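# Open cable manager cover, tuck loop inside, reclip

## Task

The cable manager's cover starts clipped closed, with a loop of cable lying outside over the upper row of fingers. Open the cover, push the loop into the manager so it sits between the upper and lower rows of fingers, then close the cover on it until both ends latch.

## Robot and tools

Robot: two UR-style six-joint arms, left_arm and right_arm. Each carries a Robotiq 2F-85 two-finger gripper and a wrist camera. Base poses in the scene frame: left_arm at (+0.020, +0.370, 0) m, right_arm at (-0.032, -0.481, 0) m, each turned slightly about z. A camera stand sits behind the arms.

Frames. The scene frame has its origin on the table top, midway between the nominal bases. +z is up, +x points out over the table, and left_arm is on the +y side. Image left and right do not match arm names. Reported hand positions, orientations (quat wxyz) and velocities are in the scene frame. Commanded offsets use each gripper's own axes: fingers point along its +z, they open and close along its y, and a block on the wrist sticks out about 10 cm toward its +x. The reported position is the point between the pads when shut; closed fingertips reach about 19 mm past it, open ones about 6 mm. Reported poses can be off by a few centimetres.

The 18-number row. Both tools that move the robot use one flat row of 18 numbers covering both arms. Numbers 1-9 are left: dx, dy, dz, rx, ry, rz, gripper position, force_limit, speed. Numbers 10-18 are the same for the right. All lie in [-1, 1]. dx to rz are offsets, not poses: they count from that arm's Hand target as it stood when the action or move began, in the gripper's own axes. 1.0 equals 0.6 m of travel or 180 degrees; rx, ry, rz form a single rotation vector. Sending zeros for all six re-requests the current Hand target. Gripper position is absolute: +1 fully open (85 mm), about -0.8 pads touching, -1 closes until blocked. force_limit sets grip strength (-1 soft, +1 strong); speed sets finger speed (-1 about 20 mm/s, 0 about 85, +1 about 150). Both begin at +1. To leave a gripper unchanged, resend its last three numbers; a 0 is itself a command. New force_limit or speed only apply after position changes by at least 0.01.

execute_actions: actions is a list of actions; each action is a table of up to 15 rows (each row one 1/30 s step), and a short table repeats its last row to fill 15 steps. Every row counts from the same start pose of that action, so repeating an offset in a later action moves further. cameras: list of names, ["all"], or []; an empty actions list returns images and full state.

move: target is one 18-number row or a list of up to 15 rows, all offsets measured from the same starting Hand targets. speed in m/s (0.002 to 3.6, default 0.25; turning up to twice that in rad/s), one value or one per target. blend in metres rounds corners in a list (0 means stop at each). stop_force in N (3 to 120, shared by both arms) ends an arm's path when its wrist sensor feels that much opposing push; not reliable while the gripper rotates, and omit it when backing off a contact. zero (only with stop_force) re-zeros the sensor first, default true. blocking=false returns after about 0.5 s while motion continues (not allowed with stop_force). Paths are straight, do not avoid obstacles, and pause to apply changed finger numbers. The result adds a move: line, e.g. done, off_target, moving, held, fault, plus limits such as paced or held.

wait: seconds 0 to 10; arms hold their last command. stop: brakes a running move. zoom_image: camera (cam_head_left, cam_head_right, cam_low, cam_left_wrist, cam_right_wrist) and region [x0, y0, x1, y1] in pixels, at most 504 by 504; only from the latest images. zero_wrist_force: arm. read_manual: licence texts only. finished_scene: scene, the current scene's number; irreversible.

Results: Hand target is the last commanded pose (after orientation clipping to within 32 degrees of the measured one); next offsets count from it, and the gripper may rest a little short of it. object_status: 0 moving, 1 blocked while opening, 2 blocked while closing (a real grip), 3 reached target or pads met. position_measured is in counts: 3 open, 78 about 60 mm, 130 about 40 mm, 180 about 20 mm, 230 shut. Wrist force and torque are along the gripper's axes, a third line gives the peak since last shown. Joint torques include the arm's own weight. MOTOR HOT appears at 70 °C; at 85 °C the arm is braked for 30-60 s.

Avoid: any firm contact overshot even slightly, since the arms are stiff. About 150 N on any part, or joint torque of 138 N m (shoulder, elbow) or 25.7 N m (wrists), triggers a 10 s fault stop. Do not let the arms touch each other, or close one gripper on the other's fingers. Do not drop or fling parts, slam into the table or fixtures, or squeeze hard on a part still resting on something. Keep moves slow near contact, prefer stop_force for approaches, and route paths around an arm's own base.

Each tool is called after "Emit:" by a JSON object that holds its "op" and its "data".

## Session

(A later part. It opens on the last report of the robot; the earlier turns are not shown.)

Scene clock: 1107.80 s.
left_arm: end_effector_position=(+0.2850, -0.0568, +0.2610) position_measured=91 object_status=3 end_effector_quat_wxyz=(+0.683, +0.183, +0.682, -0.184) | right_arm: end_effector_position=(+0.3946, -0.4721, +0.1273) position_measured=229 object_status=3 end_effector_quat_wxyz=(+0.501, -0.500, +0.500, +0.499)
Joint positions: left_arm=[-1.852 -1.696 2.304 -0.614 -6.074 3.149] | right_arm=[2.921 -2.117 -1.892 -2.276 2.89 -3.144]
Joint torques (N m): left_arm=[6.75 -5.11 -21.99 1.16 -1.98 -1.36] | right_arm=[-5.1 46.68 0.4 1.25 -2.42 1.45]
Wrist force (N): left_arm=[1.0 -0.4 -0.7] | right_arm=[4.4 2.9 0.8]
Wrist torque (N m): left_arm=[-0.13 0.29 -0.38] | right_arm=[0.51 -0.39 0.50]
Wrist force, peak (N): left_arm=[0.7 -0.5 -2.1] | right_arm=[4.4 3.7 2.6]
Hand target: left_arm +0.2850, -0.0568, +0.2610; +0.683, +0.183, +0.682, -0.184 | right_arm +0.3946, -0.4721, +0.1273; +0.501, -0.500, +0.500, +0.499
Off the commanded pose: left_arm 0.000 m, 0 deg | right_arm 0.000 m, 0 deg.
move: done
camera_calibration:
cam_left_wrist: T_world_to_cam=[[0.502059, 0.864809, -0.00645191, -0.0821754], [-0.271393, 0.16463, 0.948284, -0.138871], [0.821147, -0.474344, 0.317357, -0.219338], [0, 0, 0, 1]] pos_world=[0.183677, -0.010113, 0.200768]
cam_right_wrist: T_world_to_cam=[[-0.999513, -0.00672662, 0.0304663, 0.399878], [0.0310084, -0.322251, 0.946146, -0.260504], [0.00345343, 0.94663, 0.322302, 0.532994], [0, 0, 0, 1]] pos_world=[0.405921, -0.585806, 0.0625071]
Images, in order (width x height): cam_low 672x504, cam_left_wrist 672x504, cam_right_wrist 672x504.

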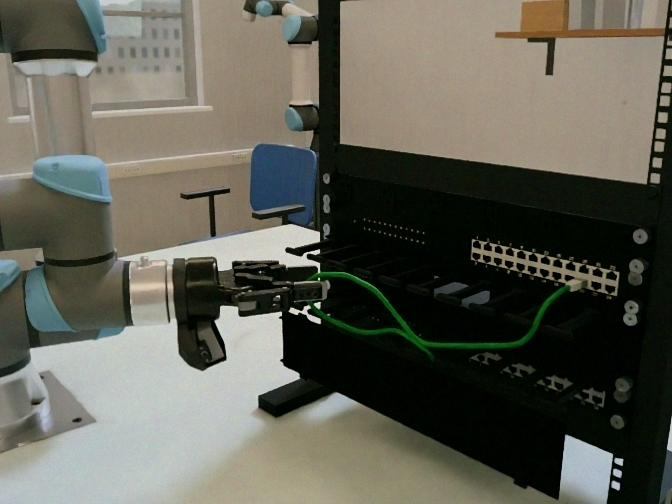

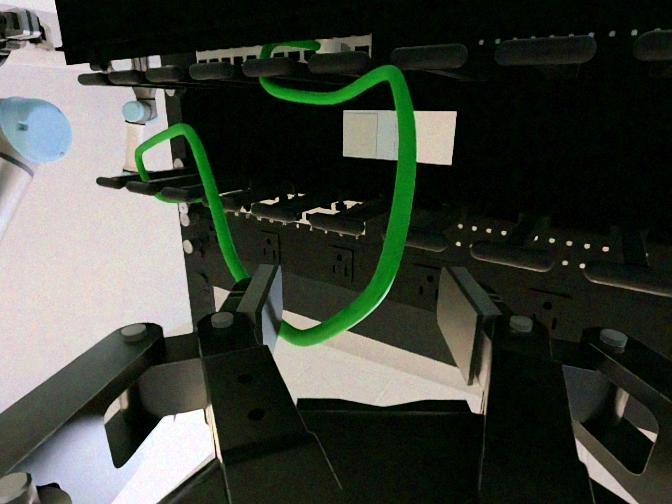

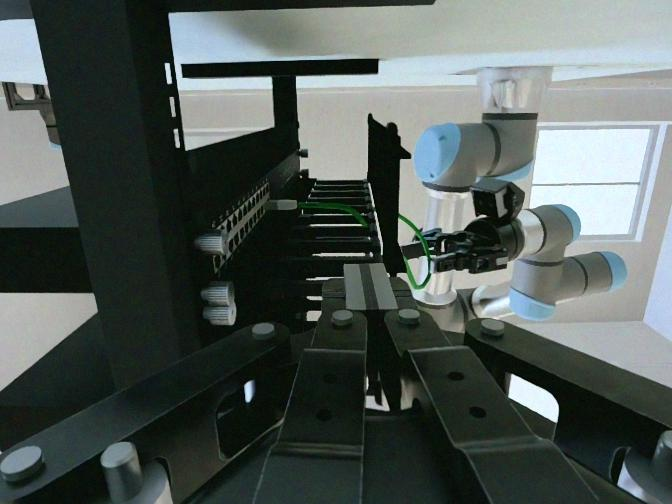

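Emit:
{"op": "move", "data": {"target": [[0.035,0.02,0.025,0,0,0,0.3,-1,0,0,0,0,0,0,0,-0.8,-1,0],[0.035,0.02,0.025,0,0,0,-1,-1,0,0,0,0,0,0,0,-0.8,-1,0]], "speed": 0.08}}

Emit:
{"op": "move", "data": {"target": [[0.05,0.05,0.04,0,0,0,-1,-1,0,0,0,0,0,0,0,-0.8,-1,0],[0.05,0.107,0.107,0,0,0,-1,-1,0,0,0,0,0,0,0,-0.8,-1,0]], "speed": 0.08, "stop_force": 20, "cameras": ["cam_left_wrist","cam_right_wrist","cam_low","cam_head_left"]}}

Emit:
{"op": "zoom_image", "data": {"camera": "cam_low", "region": [270, 200, 620, 440]}}

Scene clock: 1119.07 s.
left_arm: end_effector_position=(+0.3040, -0.0539, +0.2401) position_measured=221 object_status=2 end_effector_quat_wxyz=(+0.683, +0.183, +0.682, -0.183) | right_arm: end_effector_position=(+0.3946, -0.4721, +0.1273) position_measured=229 object_status=3 end_effector_quat_wxyz=(+0.501, -0.500, +0.500, +0.499)
Joint positions: left_arm=[-1.787 -1.654 2.334 -0.685 -6.01 3.147] | right_arm=[2.921 -2.117 -1.892 -2.276 2.89 -3.144]
Joint torques (N m): left_arm=[-12.73 -26.7 -26.29 1.42 0.42 -1.41] | right_arm=[-5.7 46.71 0.65 1.34 -2.31 1.44]
Wrist force (N): left_arm=[0.8 -0.2 -0.8] | right_arm=[4.5 3.0 0.9]
Wrist torque (N m): left_arm=[-0.10 0.34 -0.45] | right_arm=[0.53 -0.41 0.51]
Wrist force, peak (N): left_arm=[1.7 0.3 -0.4] | right_arm=[4.7 3.0 1.0]
Hand target: left_arm +0.3040, -0.0539, +0.2401; +0.683, +0.183, +0.682, -0.184 | right_arm +0.3946, -0.4721, +0.1273; +0.501, -0.500, +0.500, +0.499
Off the commanded pose: left_arm 0.000 m, 0 deg | right_arm 0.000 m, 0 deg.
move: done

Scene clock: 1121.20 s.
left_arm: end_effector_position=(+0.3918, -0.0306, +0.2102) position_measured=221 object_status=2 end_effector_quat_wxyz=(+0.683, +0.183, +0.682, -0.184) | right_arm: end_effector_position=(+0.3946, -0.4721, +0.1273) position_measured=229 object_status=3 end_effector_quat_wxyz=(+0.501, -0.500, +0.500, +0.499)
Joint positions: left_arm=[-1.476 -1.564 2.352 -0.79 -5.699 3.144] | right_arm=[2.921 -2.117 -1.892 -2.276 2.89 -3.144]
Joint torques (N m): left_arm=[6.47 -28.06 -7.71 -1.9 1.72 -0.92] | right_arm=[-5.08 45.84 0.89 1.24 -2.24 1.2]
Wrist force (N): left_arm=[-0.9 -1.0 -2.2] | right_arm=[4.5 3.1 0.9]
Wrist torque (N m): left_arm=[-0.08 0.34 -0.39] | right_arm=[0.56 -0.42 0.51]
Wrist force, peak (N): left_arm=[-3.8 0.2 -7.1] | right_arm=[4.8 2.9 0.8]
Hand target: left_arm +0.3918, -0.0306, +0.2102; +0.683, +0.183, +0.682, -0.184 | right_arm +0.3946, -0.4721, +0.1273; +0.501, -0.500, +0.500, +0.499
Off the commanded pose: left_arm 0.000 m, 0 deg | right_arm 0.000 m, 0 deg.
move: done
camera_calibration:
cam_left_wrist: T_world_to_cam=[[0.501922, 0.864889, -0.00641583, -0.158749], [-0.271348, 0.164507, 0.948318, -0.0659479], [0.821245, -0.474241, 0.317256, -0.27847], [0, 0, 0, 1]] pos_world=[0.290477, 0.0160874, 0.149867]
cam_right_wrist: T_world_to_cam=[[-0.999513, -0.00672662, 0.0304663, 0.399878], [0.0310084, -0.322251, 0.946146, -0.260504], [0.00345343, 0.94663, 0.322302, 0.532994], [0, 0, 0, 1]] pos_world=[0.405921, -0.585806, 0.0625071]
Images, in order (width x height): cam_head_left 672x504, cam_low 672x504, cam_left_wrist 672x504, cam_right_wrist 672x504.

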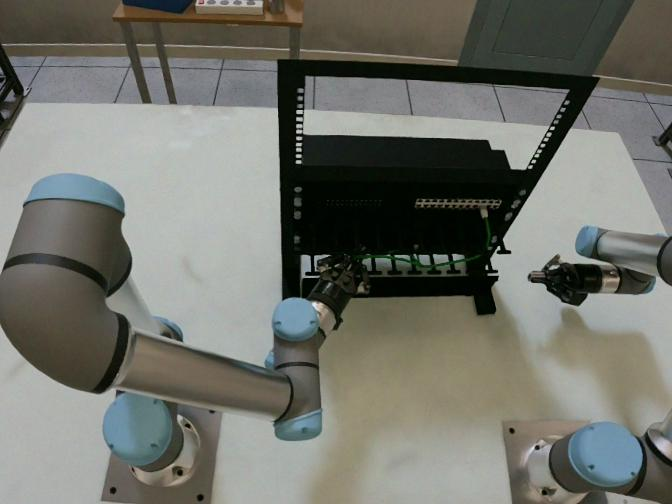

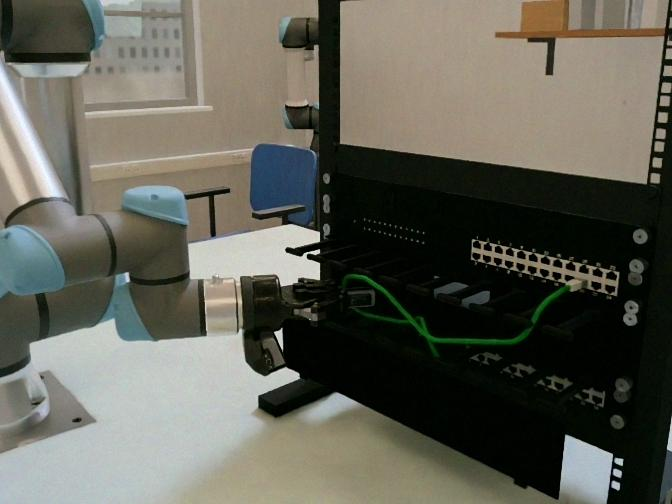

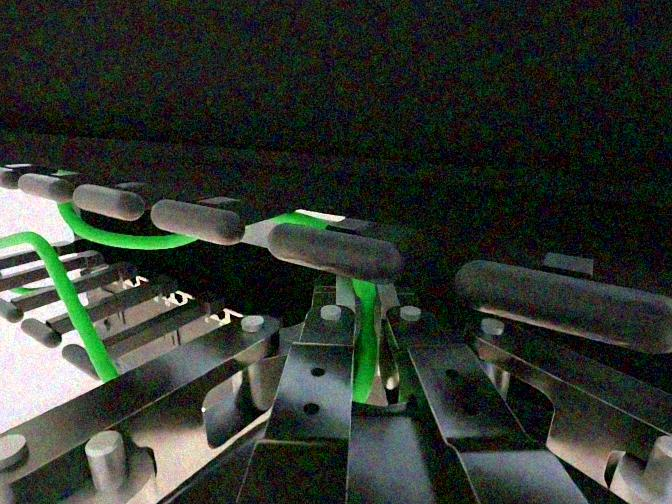

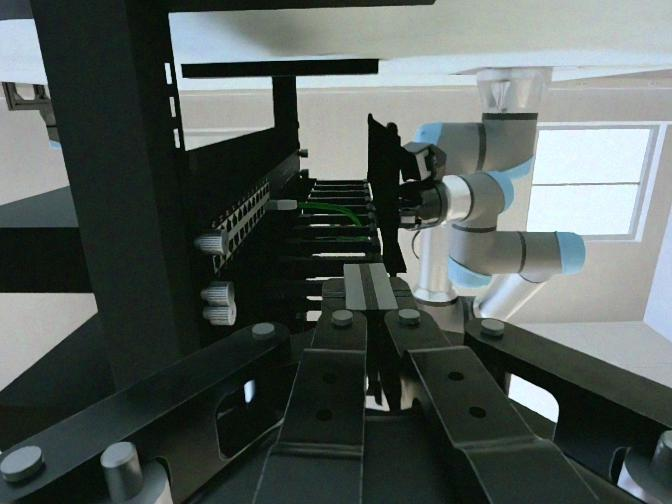

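Scaled by 1.440.

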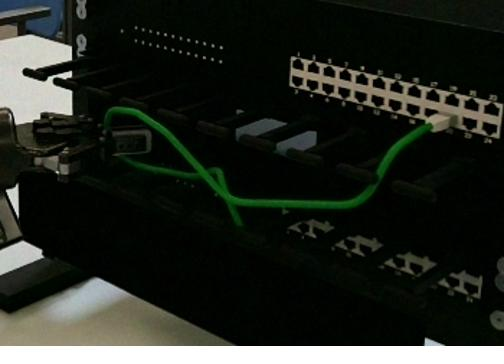

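Emit:
{"op": "move", "data": {"target": [[0,0,0,0,0,0,-0.55,-1,-1,0,0,0,0,0,0,-0.8,-1,0],[0,0,-0.2,0,0,0,-0.55,-1,-1,0,0,0,0,0,0,-0.8,-1,0],[-0.088,0.04,-0.25,0.333,0,0,-0.55,-1,-1,0,0,0,0,0,0,-0.8,-1,0]], "speed": 0.12, "cameras": ["cam_left_wrist","cam_low"]}}

Scene clock: 1155.60 s.
left_arm: end_effector_position=(+0.2828, +0.0425, +0.2285) position_measured=199 object_status=3 end_effector_quat_wxyz=(+0.638, +0.306, +0.637, -0.305) | right_arm: end_effector_position=(+0.3946, -0.4721, +0.1273) position_measured=229 object_status=3 end_effector_quat_wxyz=(+0.501, -0.500, +0.500, +0.499)
Joint positions: left_arm=[-1.817 -2.228 2.679 -0.454 -5.672 3.144] | right_arm=[2.921 -2.117 -1.892 -2.276 2.89 -3.144]
Joint torques (N m): left_arm=[-14.44 16.12 -22.26 -3.49 -2.34 -1.03] | right_arm=[-4.49 46.72 1.02 1.07 -2.25 1.1]
Wrist force (N): left_arm=[0.9 -1.3 -0.4] | right_arm=[4.5 3.0 1.0]
Wrist torque (N m): left_arm=[-0.25 0.31 -0.37] | right_arm=[0.54 -0.40 0.50]
Wrist force, peak (N): left_arm=[4.6 -45.2 63.2] | right_arm=[4.8 3.1 0.9]
Hand target: left_arm +0.2828, +0.0425, +0.2285; +0.638, +0.306, +0.637, -0.305 (not the last commanded pose) | right_arm +0.3946, -0.4721, +0.1273; +0.501, -0.500, +0.500, +0.499
Off the commanded pose: left_arm 0.042 m, 39 deg | right_arm 0.000 m, 0 deg.
move: held (left_arm; a check stopped the path); path passed 2 of 3 targets; limits=held
pose unreachable (left arm): on one or more control steps of this call, first in action 0 (counted from 0), this arm could not follow its commanded pose, so it was not sent that pose on those steps. It may still have moved: this result reports where it is.
cause: moving toward the commanded pose would bring two parts of the arm too close to each other (joints 3 (elbow) to 5 (wrist 2) lie between them).
camera_calibration:
cam_left_wrist: T_world_to_cam=[[0.779798, 0.626003, -0.00586797, -0.235671], [-0.194222, 0.250827, 0.948348, -0.150466], [0.595141, -0.73838, 0.317178, -0.0849849], [0, 0, 0, 1]] pos_world=[0.20513, 0.12252, 0.168266]
Images, in order (width x height): cam_low 672x504, cam_left_wrist 672x504.

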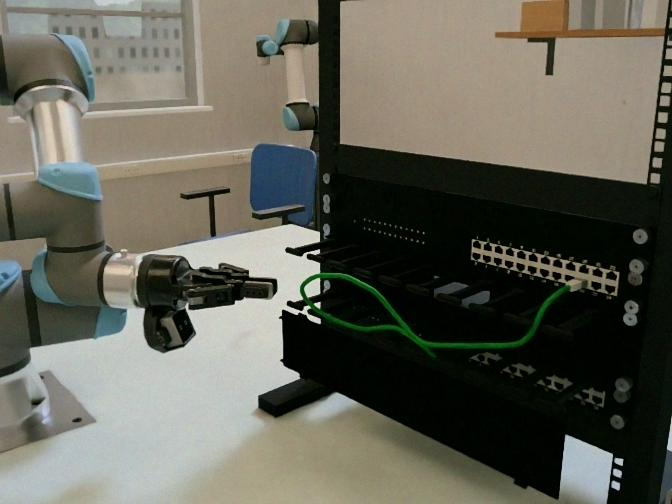

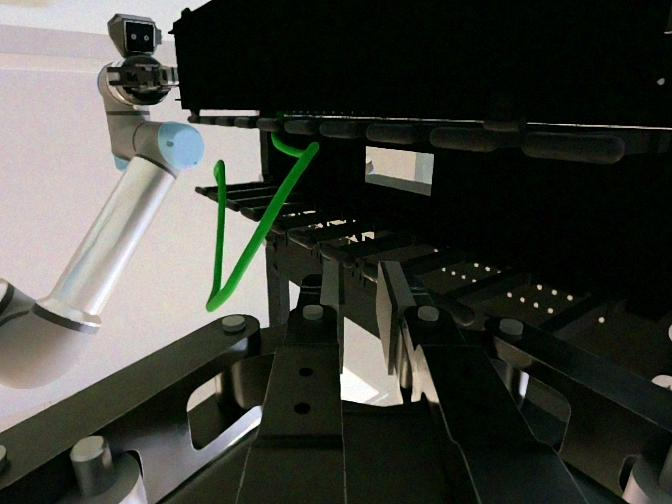

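Emit:
{"op": "move", "data": {"target": [[-0.05,-0.107,0.02,0,0,0,0.3,-1,0,0,0,0,0,0,0,-0.8,-1,0],[-0.05,-0.104,0.133,0,0,0,0.3,-1,0,0,0,0,0,0,0,-0.8,-1,0]], "speed": 0.12, "cameras": ["cam_left_wrist","cam_low"]}}

Scene clock: 1170.17 s.
left_arm: end_effector_position=(+0.2841, -0.0588, +0.2585) position_measured=91 object_status=3 end_effector_quat_wxyz=(+0.638, +0.306, +0.637, -0.305) | right_arm: end_effector_position=(+0.3946, -0.4721, +0.1273) position_measured=229 object_status=3 end_effector_quat_wxyz=(+0.501, -0.500, +0.500, +0.499)
Joint positions: left_arm=[-1.672 -1.851 2.425 -0.576 -5.526 3.144] | right_arm=[2.921 -2.117 -1.892 -2.276 2.89 -3.144]
Joint torques (N m): left_arm=[9.44 1.3 -22.19 -0.05 0.54 0.68] | right_arm=[-5.17 46.01 0.98 0.98 -2.18 1.06]
Wrist force (N): left_arm=[1.1 -1.1 -0.4] | right_arm=[4.5 2.9 1.0]
Wrist torque (N m): left_arm=[-0.22 0.27 -0.48] | right_arm=[0.52 -0.40 0.50]
Wrist force, peak (N): left_arm=[0.0 -2.8 -0.1] | right_arm=[4.7 3.0 0.9]
Hand target: left_arm +0.2841, -0.0588, +0.2585; +0.638, +0.306, +0.637, -0.305 | right_arm +0.3946, -0.4721, +0.1273; +0.501, -0.500, +0.500, +0.499
Off the commanded pose: left_arm 0.000 m, 0 deg | right_arm 0.000 m, 0 deg.
move: done
camera_calibration:
cam_left_wrist: T_world_to_cam=[[0.779807, 0.625994, -0.00571464, -0.173126], [-0.194317, 0.25072, 0.948357, -0.153234], [0.595099, -0.738425, 0.317154, -0.170057], [0, 0, 0, 1]] pos_world=[0.20643, 0.0212205, 0.198266]
Images, in order (width x height): cam_low 672x504, cam_left_wrist 672x504.

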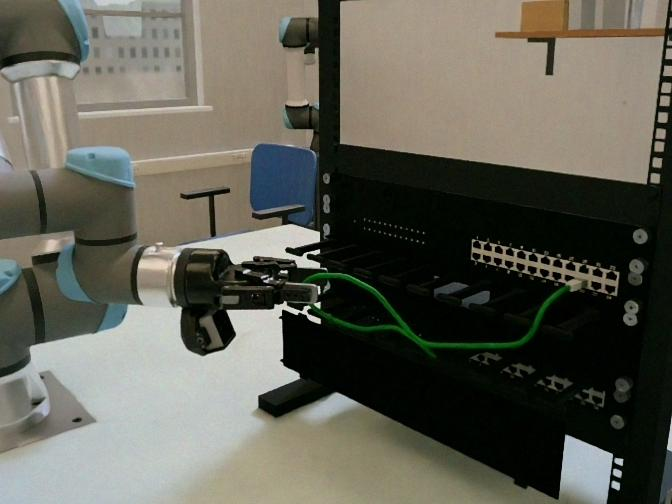

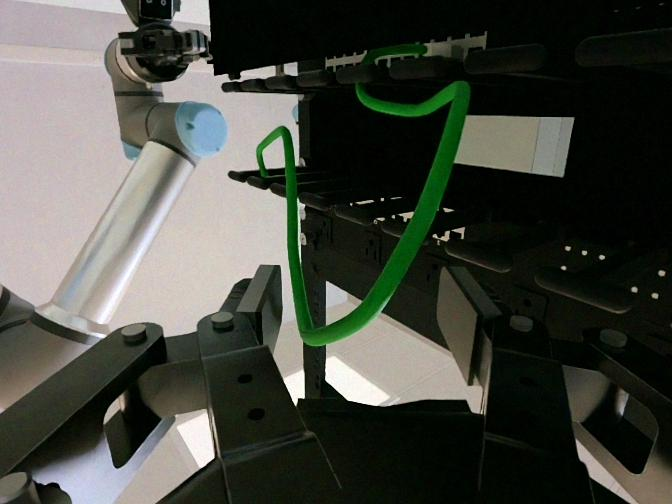

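Emit:
{"op": "move", "data": {"target": [-0.05,-0.104,0.01,0,0,0,0.3,-1,0,0,0,0,0,0,0,-0.8,-1,0], "speed": 0.002, "blocking": false}}

Emit:
{"op": "stop", "data": {}}

Scene clock: 1182.50 s.
left_arm: end_effector_position=(+0.2836, -0.0594, +0.2589) position_measured=91 object_status=3 end_effector_quat_wxyz=(+0.638, +0.306, +0.637, -0.305) end_effector_velocity=(-0.002, -0.001, +0.001) end_effector_angular_velocity=(-0.001, +0.000, +0.000) | right_arm: end_effector_position=(+0.3946, -0.4721, +0.1273) position_measured=229 object_status=3 end_effector_quat_wxyz=(+0.501, -0.500, +0.500, +0.499)
Joint positions: left_arm=[-1.674 -1.85 2.423 -0.575 -5.528 3.144] | right_arm=[2.921 -2.117 -1.892 -2.276 2.89 -3.144]
Joint velocities: left_arm=[-0.007 0 -0.003 0.002 -0.006 0] | right_arm=[within noise]
Joint torques (N m): left_arm=[-12.05 3.74 -29.08 0.75 -2.16 -0.89] | right_arm=[-5.31 46.34 0.87 0.93 -2.09 1.04]
Wrist force (N): left_arm=[0.9 -1.1 -0.3] | right_arm=[4.6 2.9 0.9]
Wrist torque (N m): left_arm=[-0.24 0.29 -0.48] | right_arm=[0.52 -0.43 0.50]
Wrist force, peak (N): left_arm=[1.3 -1.3 -0.4] | right_arm=[4.7 2.9 0.9]
Hand target: left_arm +0.2835, -0.0595, +0.2590; +0.638, +0.306, +0.637, -0.305 | right_arm +0.3946, -0.4721, +0.1273; +0.501, -0.500, +0.500, +0.499
Tool commands: left_gripper/position=+0.3 left_gripper/force_limit=-1.0 left_gripper/speed=+0.0 right_gripper/position=-0.8 right_gripper/force_limit=-1.0 right_gripper/speed=+0.0
Off the commanded pose: left_arm 0.069 m, 0 deg | right_arm 0.000 m, 0 deg.
move: running

Scene clock: 1182.73 s.
left_arm: end_effector_position=(+0.2835, -0.0595, +0.2590) position_measured=91 object_status=3 end_effector_quat_wxyz=(+0.638, +0.306, +0.637, -0.305) | right_arm: end_effector_position=(+0.3946, -0.4721, +0.1273) position_measured=229 object_status=3 end_effector_quat_wxyz=(+0.501, -0.500, +0.500, +0.499)
Joint positions: left_arm=[-1.674 -1.85 2.423 -0.575 -5.528 3.144] | right_arm=[2.921 -2.117 -1.892 -2.276 2.89 -3.144]
Joint velocities: within noise
Joint torques (N m): left_arm=[-9.96 2.82 -28.04 0.31 -1.93 -0.91] | right_arm=[-4.68 46.3 1.21 0.96 -2.1 1.02]
Motor temperatures (°C): left_arm=[36 33 35 40 41 38] | right_arm=[33 34 28 41 38 43]
Wrist force (N): left_arm=[1.0 -1.1 -0.5] | right_arm=[4.4 2.8 0.8]
Wrist torque (N m): left_arm=[-0.24 0.28 -0.48] | right_arm=[0.51 -0.39 0.50]
Wrist force, peak (N): left_arm=[1.2 -1.2 -0.5] | right_arm=[4.6 3.0 0.9]
Hand target: left_arm +0.2835, -0.0595, +0.2590; +0.638, +0.306, +0.637, -0.305 (not the last commanded pose) | right_arm +0.3946, -0.4721, +0.1273; +0.501, -0.500, +0.500, +0.499
Tool commands: left_gripper/position=+0.3 left_gripper/force_limit=-1.0 left_gripper/speed=+0.0 right_gripper/position=-0.8 right_gripper/force_limit=-1.0 right_gripper/speed=+0.0
Off the commanded pose: left_arm 0.068 m, 0 deg | right_arm 0.000 m, 0 deg.
earlier move: stopped

Emit:
{"op": "move", "data": {"target": [[0,0,0,0,0,0,-1,-1,0,0,0,0,0,0,0,-0.8,-1,0],[0.039,0.012,-0.052,0,0,0,-1,-1,0,0,0,0,0,0,0,-0.8,-1,0]], "speed": 0.08}}

Emit:
{"op": "move", "data": {"target": [[0.028,0.065,-0.001,-0.117,0,0,-1,-1,0,0,0,0,0,0,0,-0.8,-1,0],[0.028,0.170,0.085,-0.117,0,0,-1,-1,0,0,0,0,0,0,0,-0.8,-1,0]], "speed": 0.08, "stop_force": 20, "cameras": ["cam_left_wrist","cam_head_left","cam_low","cam_head_right"]}}

Emit:
{"op": "zoom_image", "data": {"camera": "cam_low", "region": [270, 200, 620, 440]}}

Scene clock: 1194.50 s.
left_arm: end_effector_position=(+0.2695, -0.0307, +0.2356) position_measured=220 object_status=2 end_effector_quat_wxyz=(+0.638, +0.306, +0.637, -0.305) | right_arm: end_effector_position=(+0.3946, -0.4721, +0.1273) position_measured=229 object_status=3 end_effector_quat_wxyz=(+0.501, -0.500, +0.500, +0.499)
Joint positions: left_arm=[-1.773 -1.924 2.539 -0.617 -5.627 3.144] | right_arm=[2.921 -2.117 -1.892 -2.276 2.89 -3.144]
Joint torques (N m): left_arm=[7.84 3.11 -19.5 0.61 1.12 0.79] | right_arm=[-4.87 46.93 1.02 0.89 -2.11 0.87]
Wrist force (N): left_arm=[1.5 -1.6 3.4] | right_arm=[4.5 2.9 1.0]
Wrist torque (N m): left_arm=[-0.24 0.21 -0.46] | right_arm=[0.52 -0.40 0.50]
Wrist force, peak (N): left_arm=[2.3 -1.5 3.1] | right_arm=[4.7 3.0 1.0]
Hand target: left_arm +0.2696, -0.0307, +0.2356; +0.638, +0.306, +0.637, -0.305 | right_arm +0.3946, -0.4721, +0.1273; +0.501, -0.500, +0.500, +0.499
Off the commanded pose: left_arm 0.000 m, 0 deg | right_arm 0.000 m, 0 deg.
move: done

Scene clock: 1198.70 s.
left_arm: end_effector_position=(+0.3810, -0.0065, +0.2189) position_measured=220 object_status=2 end_effector_quat_wxyz=(+0.683, +0.184, +0.682, -0.184) | right_arm: end_effector_position=(+0.3946, -0.4721, +0.1273) position_measured=229 object_status=3 end_effector_quat_wxyz=(+0.501, -0.500, +0.500, +0.499)
Joint positions: left_arm=[-1.513 -1.657 2.408 -0.754 -5.734 3.145] | right_arm=[2.921 -2.117 -1.892 -2.276 2.89 -3.144]
Joint torques (N m): left_arm=[9.9 -24.8 -7.25 1.11 1.45 -0.78] | right_arm=[-5.42 46.67 1.3 0.73 -1.78 0.82]
Wrist force (N): left_arm=[-3.7 -2.4 -2.4] | right_arm=[4.5 2.8 0.8]
Wrist torque (N m): left_arm=[-0.09 0.59 -0.44] | right_arm=[0.50 -0.42 0.51]
Wrist force, peak (N): left_arm=[0.8 -7.2 6.7] | right_arm=[4.8 3.0 0.8]
Hand target: left_arm +0.3810, -0.0065, +0.2189; +0.683, +0.184, +0.682, -0.184 | right_arm +0.3946, -0.4721, +0.1273; +0.501, -0.500, +0.500, +0.499
Off the commanded pose: left_arm 0.000 m, 0 deg | right_arm 0.000 m, 0 deg.
move: done
camera_calibration:
cam_left_wrist: T_world_to_cam=[[0.502878, 0.864334, -0.00630303, -0.174513], [-0.271316, 0.16477, 0.948282, -0.0810974], [0.820671, -0.47516, 0.317367, -0.260784], [0, 0, 0, 1]] pos_world=[0.279774, 0.0402853, 0.158567]
Images, in order (width x height): cam_head_left 672x504, cam_head_right 672x504, cam_low 672x504, cam_left_wrist 672x504.

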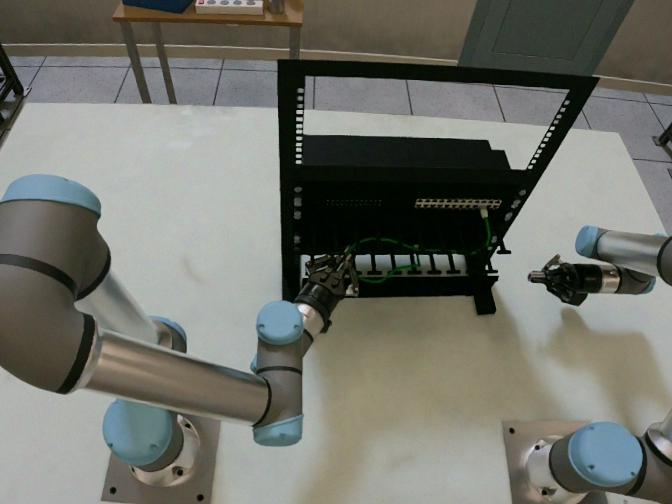

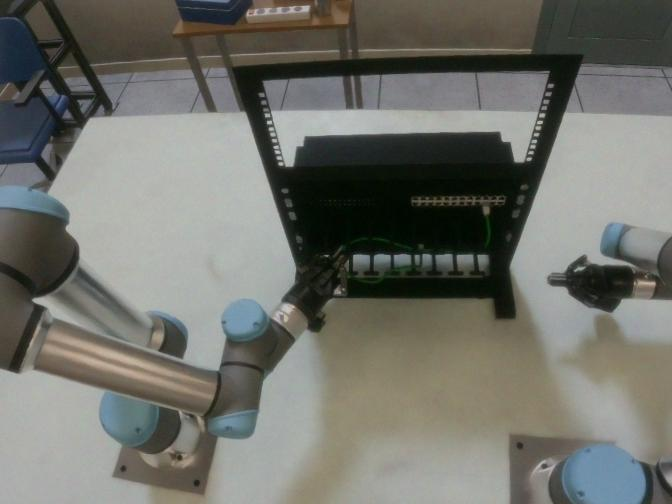

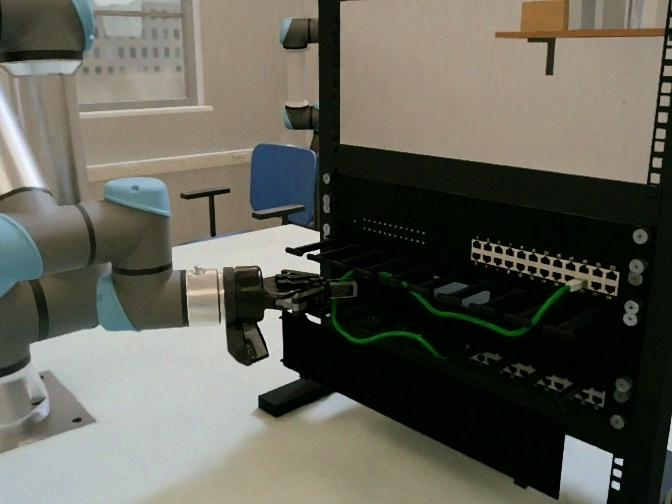

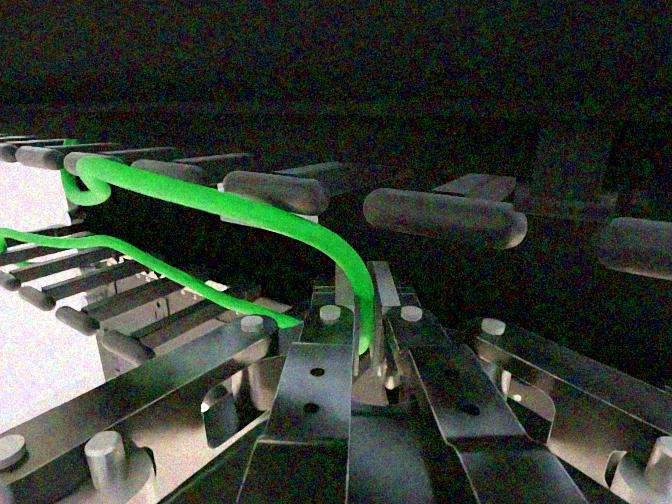

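Scaled by 1.440.

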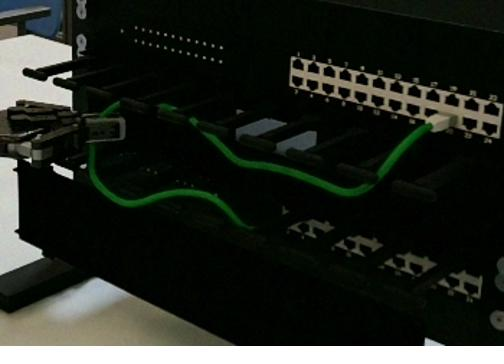

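Emit:
{"op": "move", "data": {"target": [[0,0,0,0,0,0,-1,-1,0,-0.2,0.108,-0.05,0,0.1,0,0.3,-1,0],[0,0,0,0,0,0,-1,-1,0,-0.488,0.108,-0.013,0,0.5,0,0.3,-1,0]], "blend": 0.03, "cameras": ["cam_head_left","cam_right_wrist"]}}

Scene clock: 1221.30 s.
left_arm: end_effector_position=(+0.3810, -0.0065, +0.2189) position_measured=220 object_status=2 end_effector_quat_wxyz=(+0.683, +0.184, +0.682, -0.184) | right_arm: end_effector_position=(+0.3296, -0.4799, +0.4200) position_measured=91 object_status=3 end_effector_quat_wxyz=(-0.001, +0.707, -0.708, +0.000)
Joint positions: left_arm=[-1.512 -1.657 2.408 -0.754 -5.734 3.145] | right_arm=[3.556 -1.236 -1.614 -1.862 1.571 -1.188]
Joint torques (N m): left_arm=[10.13 -24.95 -7.55 1.21 1.58 1.1] | right_arm=[5.98 19.3 18.93 1.22 -1.99 1.08]
Wrist force (N): left_arm=[-3.6 -2.4 -2.4] | right_arm=[2.5 2.2 2.7]
Wrist torque (N m): left_arm=[-0.10 0.59 -0.43] | right_arm=[0.12 -0.24 0.29]
Wrist force, peak (N): left_arm=[-4.0 -2.6 -2.5] | right_arm=[8.2 1.8 1.7]
Hand target: left_arm +0.3810, -0.0065, +0.2189; +0.683, +0.184, +0.682, -0.184 | right_arm +0.3295, -0.4799, +0.4200; +0.000, +0.707, -0.708, +0.000
Off the commanded pose: left_arm 0.000 m, 0 deg | right_arm 0.000 m, 0 deg.
move: done
camera_calibration:
cam_right_wrist: T_world_to_cam=[[-0.999435, 0.0328293, 0.00724209, 0.354635], [0.0334102, 0.945969, 0.322531, 0.331776], [0.00373768, 0.322591, -0.946531, 0.679513], [0, 0, 0, 1]] pos_world=[0.34081, -0.544697, 0.533604]
Images, in order (width x height): cam_head_left 672x504, cam_right_wrist 672x504.

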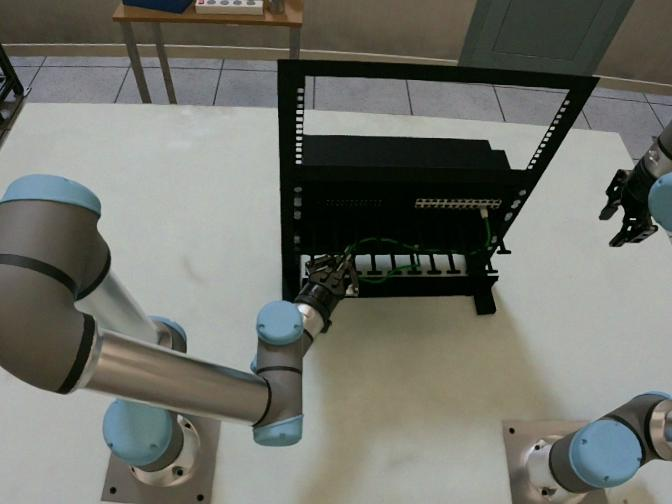

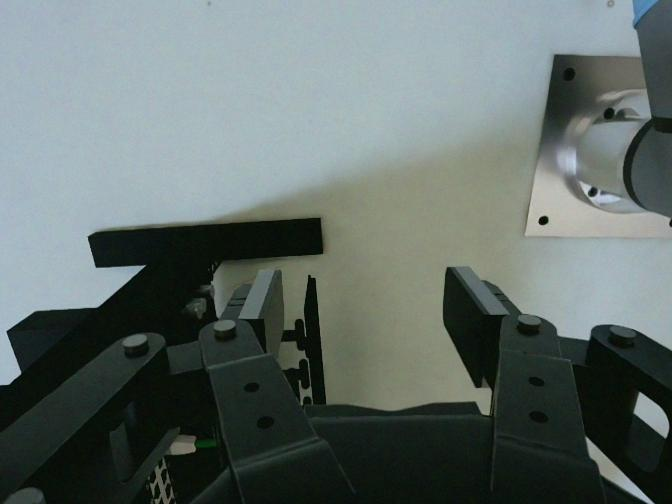

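Emit:
{"op": "move", "data": {"target": [0,0,0,0,0,0,-1,-1,0,-0.722,-0.017,0.033,0.083,0,0,0.3,-1,0], "cameras": ["cam_head_left","cam_right_wrist","cam_low","cam_head_right"]}}

Emit:
{"op": "zoom_image", "data": {"camera": "cam_right_wrist", "region": [150, 60, 500, 300]}}

Scene clock: 1230.50 s.
left_arm: end_effector_position=(+0.3810, -0.0065, +0.2189) position_measured=220 object_status=2 end_effector_quat_wxyz=(+0.683, +0.184, +0.682, -0.184) | right_arm: end_effector_position=(+0.3404, -0.0469, +0.4003) position_measured=91 object_status=3 end_effector_quat_wxyz=(-0.092, +0.701, -0.702, +0.092)
Joint positions: left_arm=[-1.512 -1.657 2.408 -0.754 -5.734 3.145] | right_arm=[4.385 -1.633 -1.374 -1.611 1.326 -0.369]
Joint torques (N m): left_arm=[11.7 -24.36 -6.04 0.92 1.25 0.74] | right_arm=[6.14 17.56 25.06 3.43 1.59 0.72]
Wrist force (N): left_arm=[-3.4 -2.3 -2.4] | right_arm=[2.6 2.1 3.9]
Wrist torque (N m): left_arm=[-0.08 0.57 -0.44] | right_arm=[0.02 -0.27 0.28]
Wrist force, peak (N): left_arm=[-3.9 -2.7 -2.4] | right_arm=[6.6 2.0 2.7]
Hand target: left_arm +0.3810, -0.0065, +0.2189; +0.683, +0.184, +0.682, -0.184 | right_arm +0.3404, -0.0467, +0.4003; -0.092, +0.701, -0.702, +0.092
Off the commanded pose: left_arm 0.000 m, 0 deg | right_arm 0.000 m, 0 deg.
move: done
camera_calibration:
cam_right_wrist: T_world_to_cam=[[-0.967504, 0.0329231, -0.250702, 0.443759], [-0.0506159, 0.946201, 0.319595, -0.0420912], [0.247736, 0.321899, -0.913788, 0.425026], [0, 0, 0, 1]] pos_world=[0.321913, -0.111599, 0.513087]
Images, in order (width x height): cam_head_left 672x504, cam_head_right 672x504, cam_low 672x504, cam_right_wrist 672x504.

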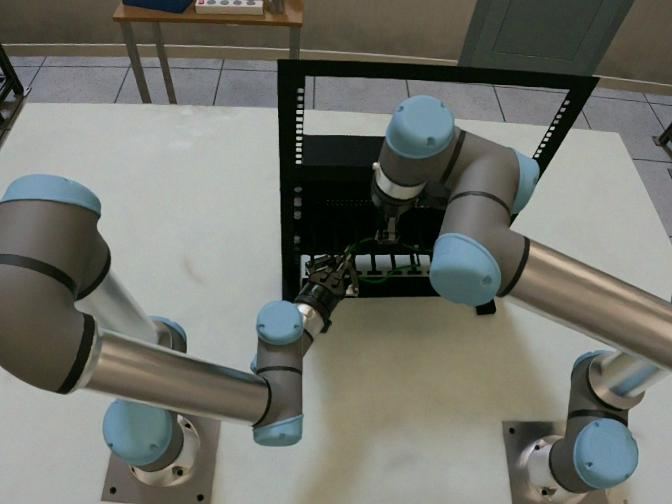

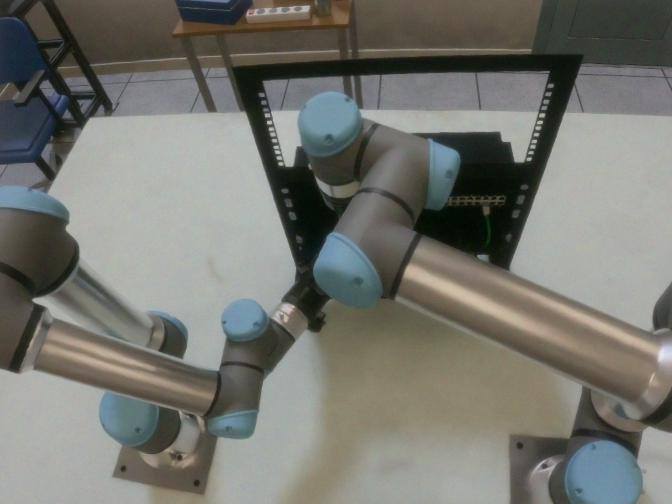

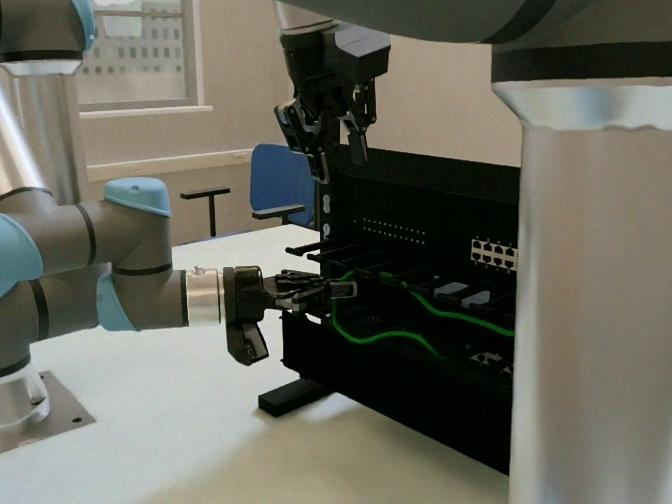

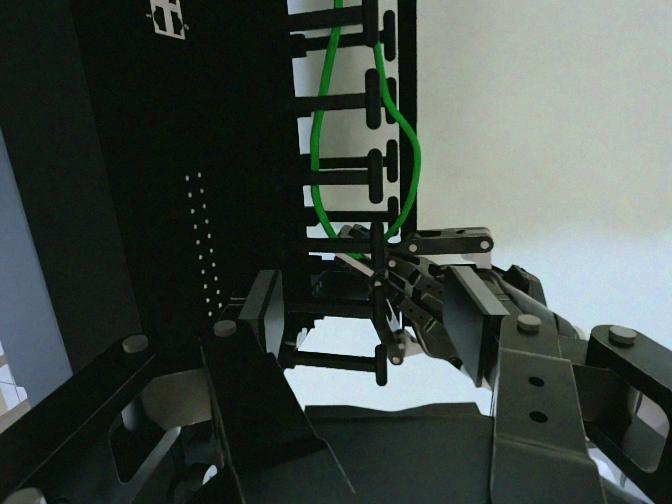

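Scaled by 1.440.

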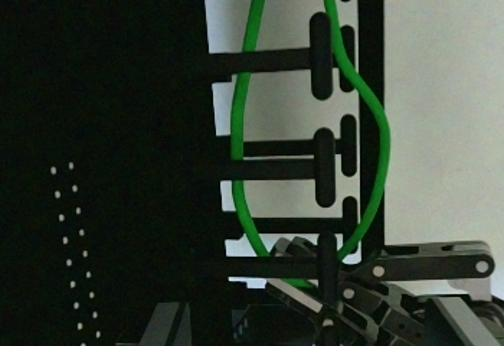

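Emit:
{"op": "move", "data": {"target": [[0,0,0,0,0,0,-1,-1,0,0.005,-0.03,0.158,0,0,0,-0.3,-1,0],[0,0,0,0,0,0,-1,-1,0,0.005,-0.03,0.23,0,0,0,-0.3,-1,0]], "speed": 0.1, "cameras": ["cam_right_wrist","cam_low"]}}

Emit:
{"op": "zoom_image", "data": {"camera": "cam_right_wrist", "region": [180, 60, 500, 340]}}

Scene clock: 1254.33 s.
left_arm: end_effector_position=(+0.3810, -0.0065, +0.2189) position_measured=220 object_status=2 end_effector_quat_wxyz=(+0.683, +0.184, +0.682, -0.184) | right_arm: end_effector_position=(+0.3934, -0.0498, +0.2715) position_measured=167 object_status=3 end_effector_quat_wxyz=(-0.092, +0.701, -0.702, +0.092)
Joint positions: left_arm=[-1.512 -1.657 2.408 -0.754 -5.734 3.145] | right_arm=[4.291 -1.715 -1.618 -1.262 1.336 -0.466]
Joint torques (N m): left_arm=[10.14 -23.27 -8.63 1.11 1.3 0.73] | right_arm=[-0.49 45.87 31.83 0.07 -3.18 1.79]
Wrist force (N): left_arm=[-3.7 -2.5 -2.4] | right_arm=[-17.8 2.5 9.5]
Wrist torque (N m): left_arm=[-0.11 0.60 -0.44] | right_arm=[-0.12 0.17 -0.04]
Wrist force, peak (N): left_arm=[-3.9 -2.5 -2.5] | right_arm=[-17.8 2.5 9.5]
Hand target: left_arm +0.3810, -0.0065, +0.2189; +0.683, +0.184, +0.682, -0.184 | right_arm +0.3935, -0.0498, +0.2717; -0.092, +0.701, -0.702, +0.092
Off the commanded pose: left_arm 0.000 m, 0 deg | right_arm 0.000 m, 0 deg.
move: done
camera_calibration:
cam_right_wrist: T_world_to_cam=[[-0.967591, 0.0328803, -0.250374, 0.462842], [-0.0504907, 0.946276, 0.319394, 0.00463814], [0.247425, 0.321684, -0.913948, 0.295295], [0, 0, 0, 1]] pos_world=[0.375013, -0.114599, 0.384287]
Images, in order (width x height): cam_low 672x504, cam_right_wrist 672x504.

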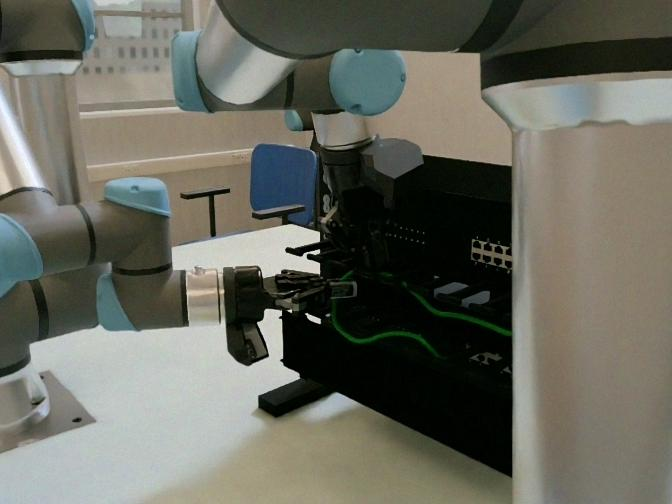

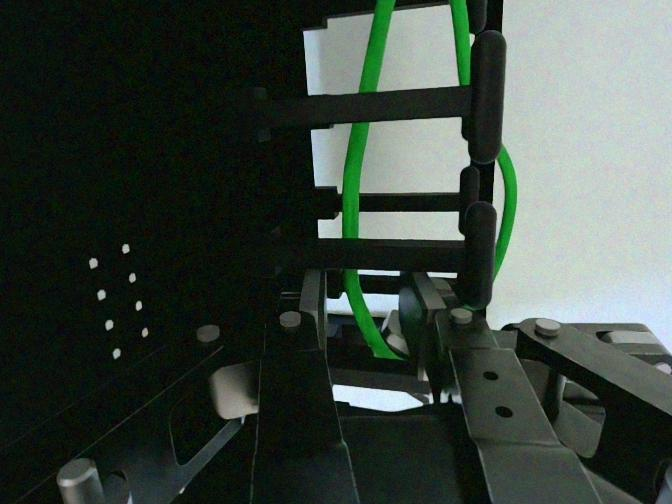

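Scaled by 1.575.

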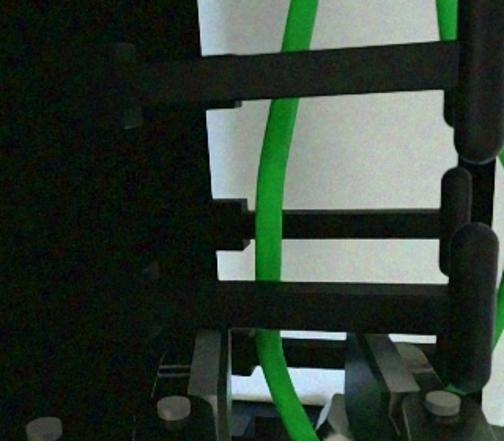

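Emit:
{"op": "move", "data": {"target": [[0,0,0,0,0,0,-1,-1,0,0,0,-0.035,0,0,0,-0.3,-1,0],[0,0,0,0,0,0,-1,-1,0,-0.01,0,-0.035,0,0,0,-0.3,-1,0]], "speed": 0.06}}

Emit:
{"op": "move", "data": {"target": [0,0,0,0,0,0,-1,-1,0,0,0,0.102,0,0,0,-0.3,-1,0], "speed": 0.04, "stop_force": 8, "cameras": ["cam_right_wrist","cam_low"]}}

Emit:
{"op": "zoom_image", "data": {"camera": "cam_low", "region": [270, 180, 520, 380]}}

Scene clock: 1271.13 s.
left_arm: end_effector_position=(+0.3810, -0.0065, +0.2189) position_measured=220 object_status=2 end_effector_quat_wxyz=(+0.683, +0.184, +0.682, -0.184) | right_arm: end_effector_position=(+0.3880, -0.0437, +0.2920) position_measured=167 object_status=3 end_effector_quat_wxyz=(-0.092, +0.701, -0.702, +0.092) end_effector_velocity=(+0.000, -0.003, -0.001) end_effector_angular_velocity=(-0.002, +0.001, +0.002)
Joint positions: left_arm=[-1.512 -1.657 2.408 -0.754 -5.734 3.145] | right_arm=[4.305 -1.71 -1.571 -1.318 1.334 -0.452]
Joint velocities: left_arm=[within noise] | right_arm=[-0.002 0.004 -0.005 0 0 -0.004]
Joint torques (N m): left_arm=[10.18 -24.23 -7.17 1.02 1.22 0.75] | right_arm=[-5.39 39.75 10.96 3.51 -2.29 -1.95]
Wrist force (N): left_arm=[-3.7 -2.5 -2.3] | right_arm=[2.2 1.9 3.8]
Wrist torque (N m): left_arm=[-0.10 0.61 -0.44] | right_arm=[0.01 -0.17 0.22]
Wrist force, peak (N): left_arm=[-3.8 -2.9 -2.5] | right_arm=[-18.2 2.3 10.5]
Hand target: left_arm +0.3810, -0.0065, +0.2189; +0.683, +0.184, +0.682, -0.184 | right_arm +0.3881, -0.0438, +0.2920; -0.092, +0.701, -0.702, +0.092
Off the commanded pose: left_arm 0.000 m, 0 deg | right_arm 0.000 m, 0 deg.
move: done

Scene clock: 1273.50 s.
left_arm: end_effector_position=(+0.3810, -0.0065, +0.2189) position_measured=220 object_status=2 end_effector_quat_wxyz=(+0.683, +0.184, +0.682, -0.184) | right_arm: end_effector_position=(+0.3989, -0.0438, +0.2516) position_measured=167 object_status=3 end_effector_quat_wxyz=(-0.092, +0.701, -0.702, +0.092)
Joint positions: left_arm=[-1.512 -1.657 2.408 -0.754 -5.734 3.145] | right_arm=[4.287 -1.744 -1.637 -1.214 1.337 -0.47]
Joint torques (N m): left_arm=[8.95 -22.97 -8.88 1.16 1.32 0.56] | right_arm=[8.04 40.21 34.53 5.35 -1.74 0.85]
Wrist force (N): left_arm=[-3.7 -2.5 -2.3] | right_arm=[5.9 -0.1 1.9]
Wrist torque (N m): left_arm=[-0.12 0.62 -0.44] | right_arm=[-0.15 -0.41 0.10]
Wrist force, peak (N): left_arm=[-3.8 -2.7 -2.6] | right_arm=[16.8 -5.1 -32.2]
Hand target: left_arm +0.3810, -0.0065, +0.2189; +0.683, +0.184, +0.682, -0.184 | right_arm +0.3989, -0.0438, +0.2516; -0.092, +0.701, -0.702, +0.092 (not the last commanded pose)
Off the commanded pose: left_arm 0.000 m, 0 deg | right_arm 0.019 m, 0 deg.
move: contact (right_arm)
camera_calibration:
cam_right_wrist: T_world_to_cam=[[-0.967504, 0.0329231, -0.250702, 0.462954], [-0.0506159, 0.946201, 0.319595, 0.00558694], [0.247736, 0.321899, -0.913788, 0.273597], [0, 0, 0, 1]] pos_world=[0.380413, -0.108599, 0.364287]
Images, in order (width x height): cam_low 672x504, cam_right_wrist 672x504.

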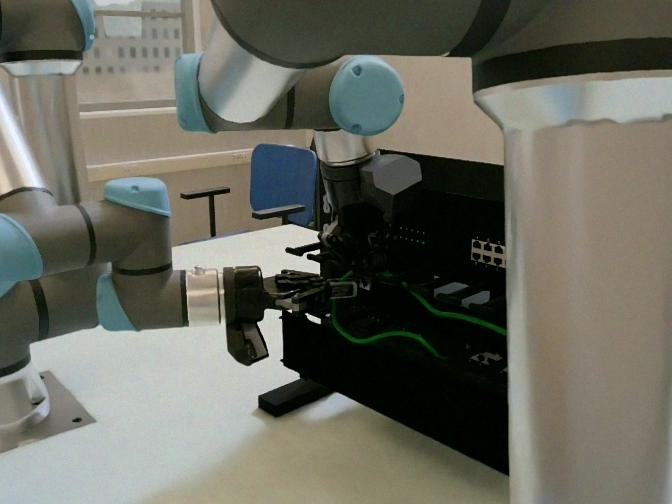

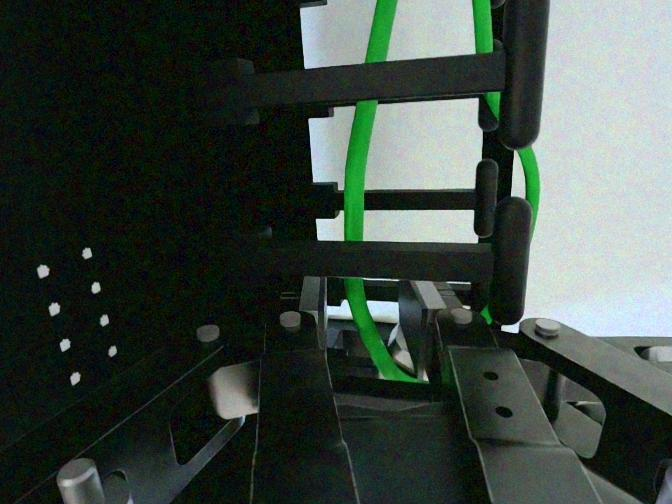

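Scaled by 2.016.

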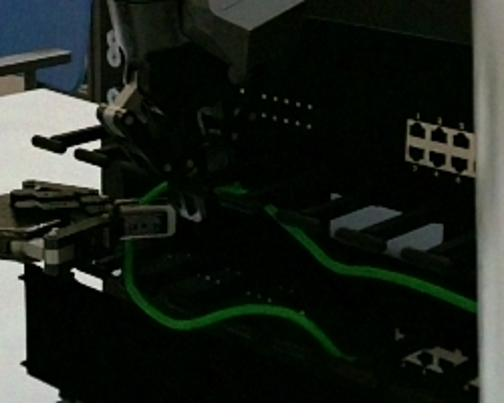

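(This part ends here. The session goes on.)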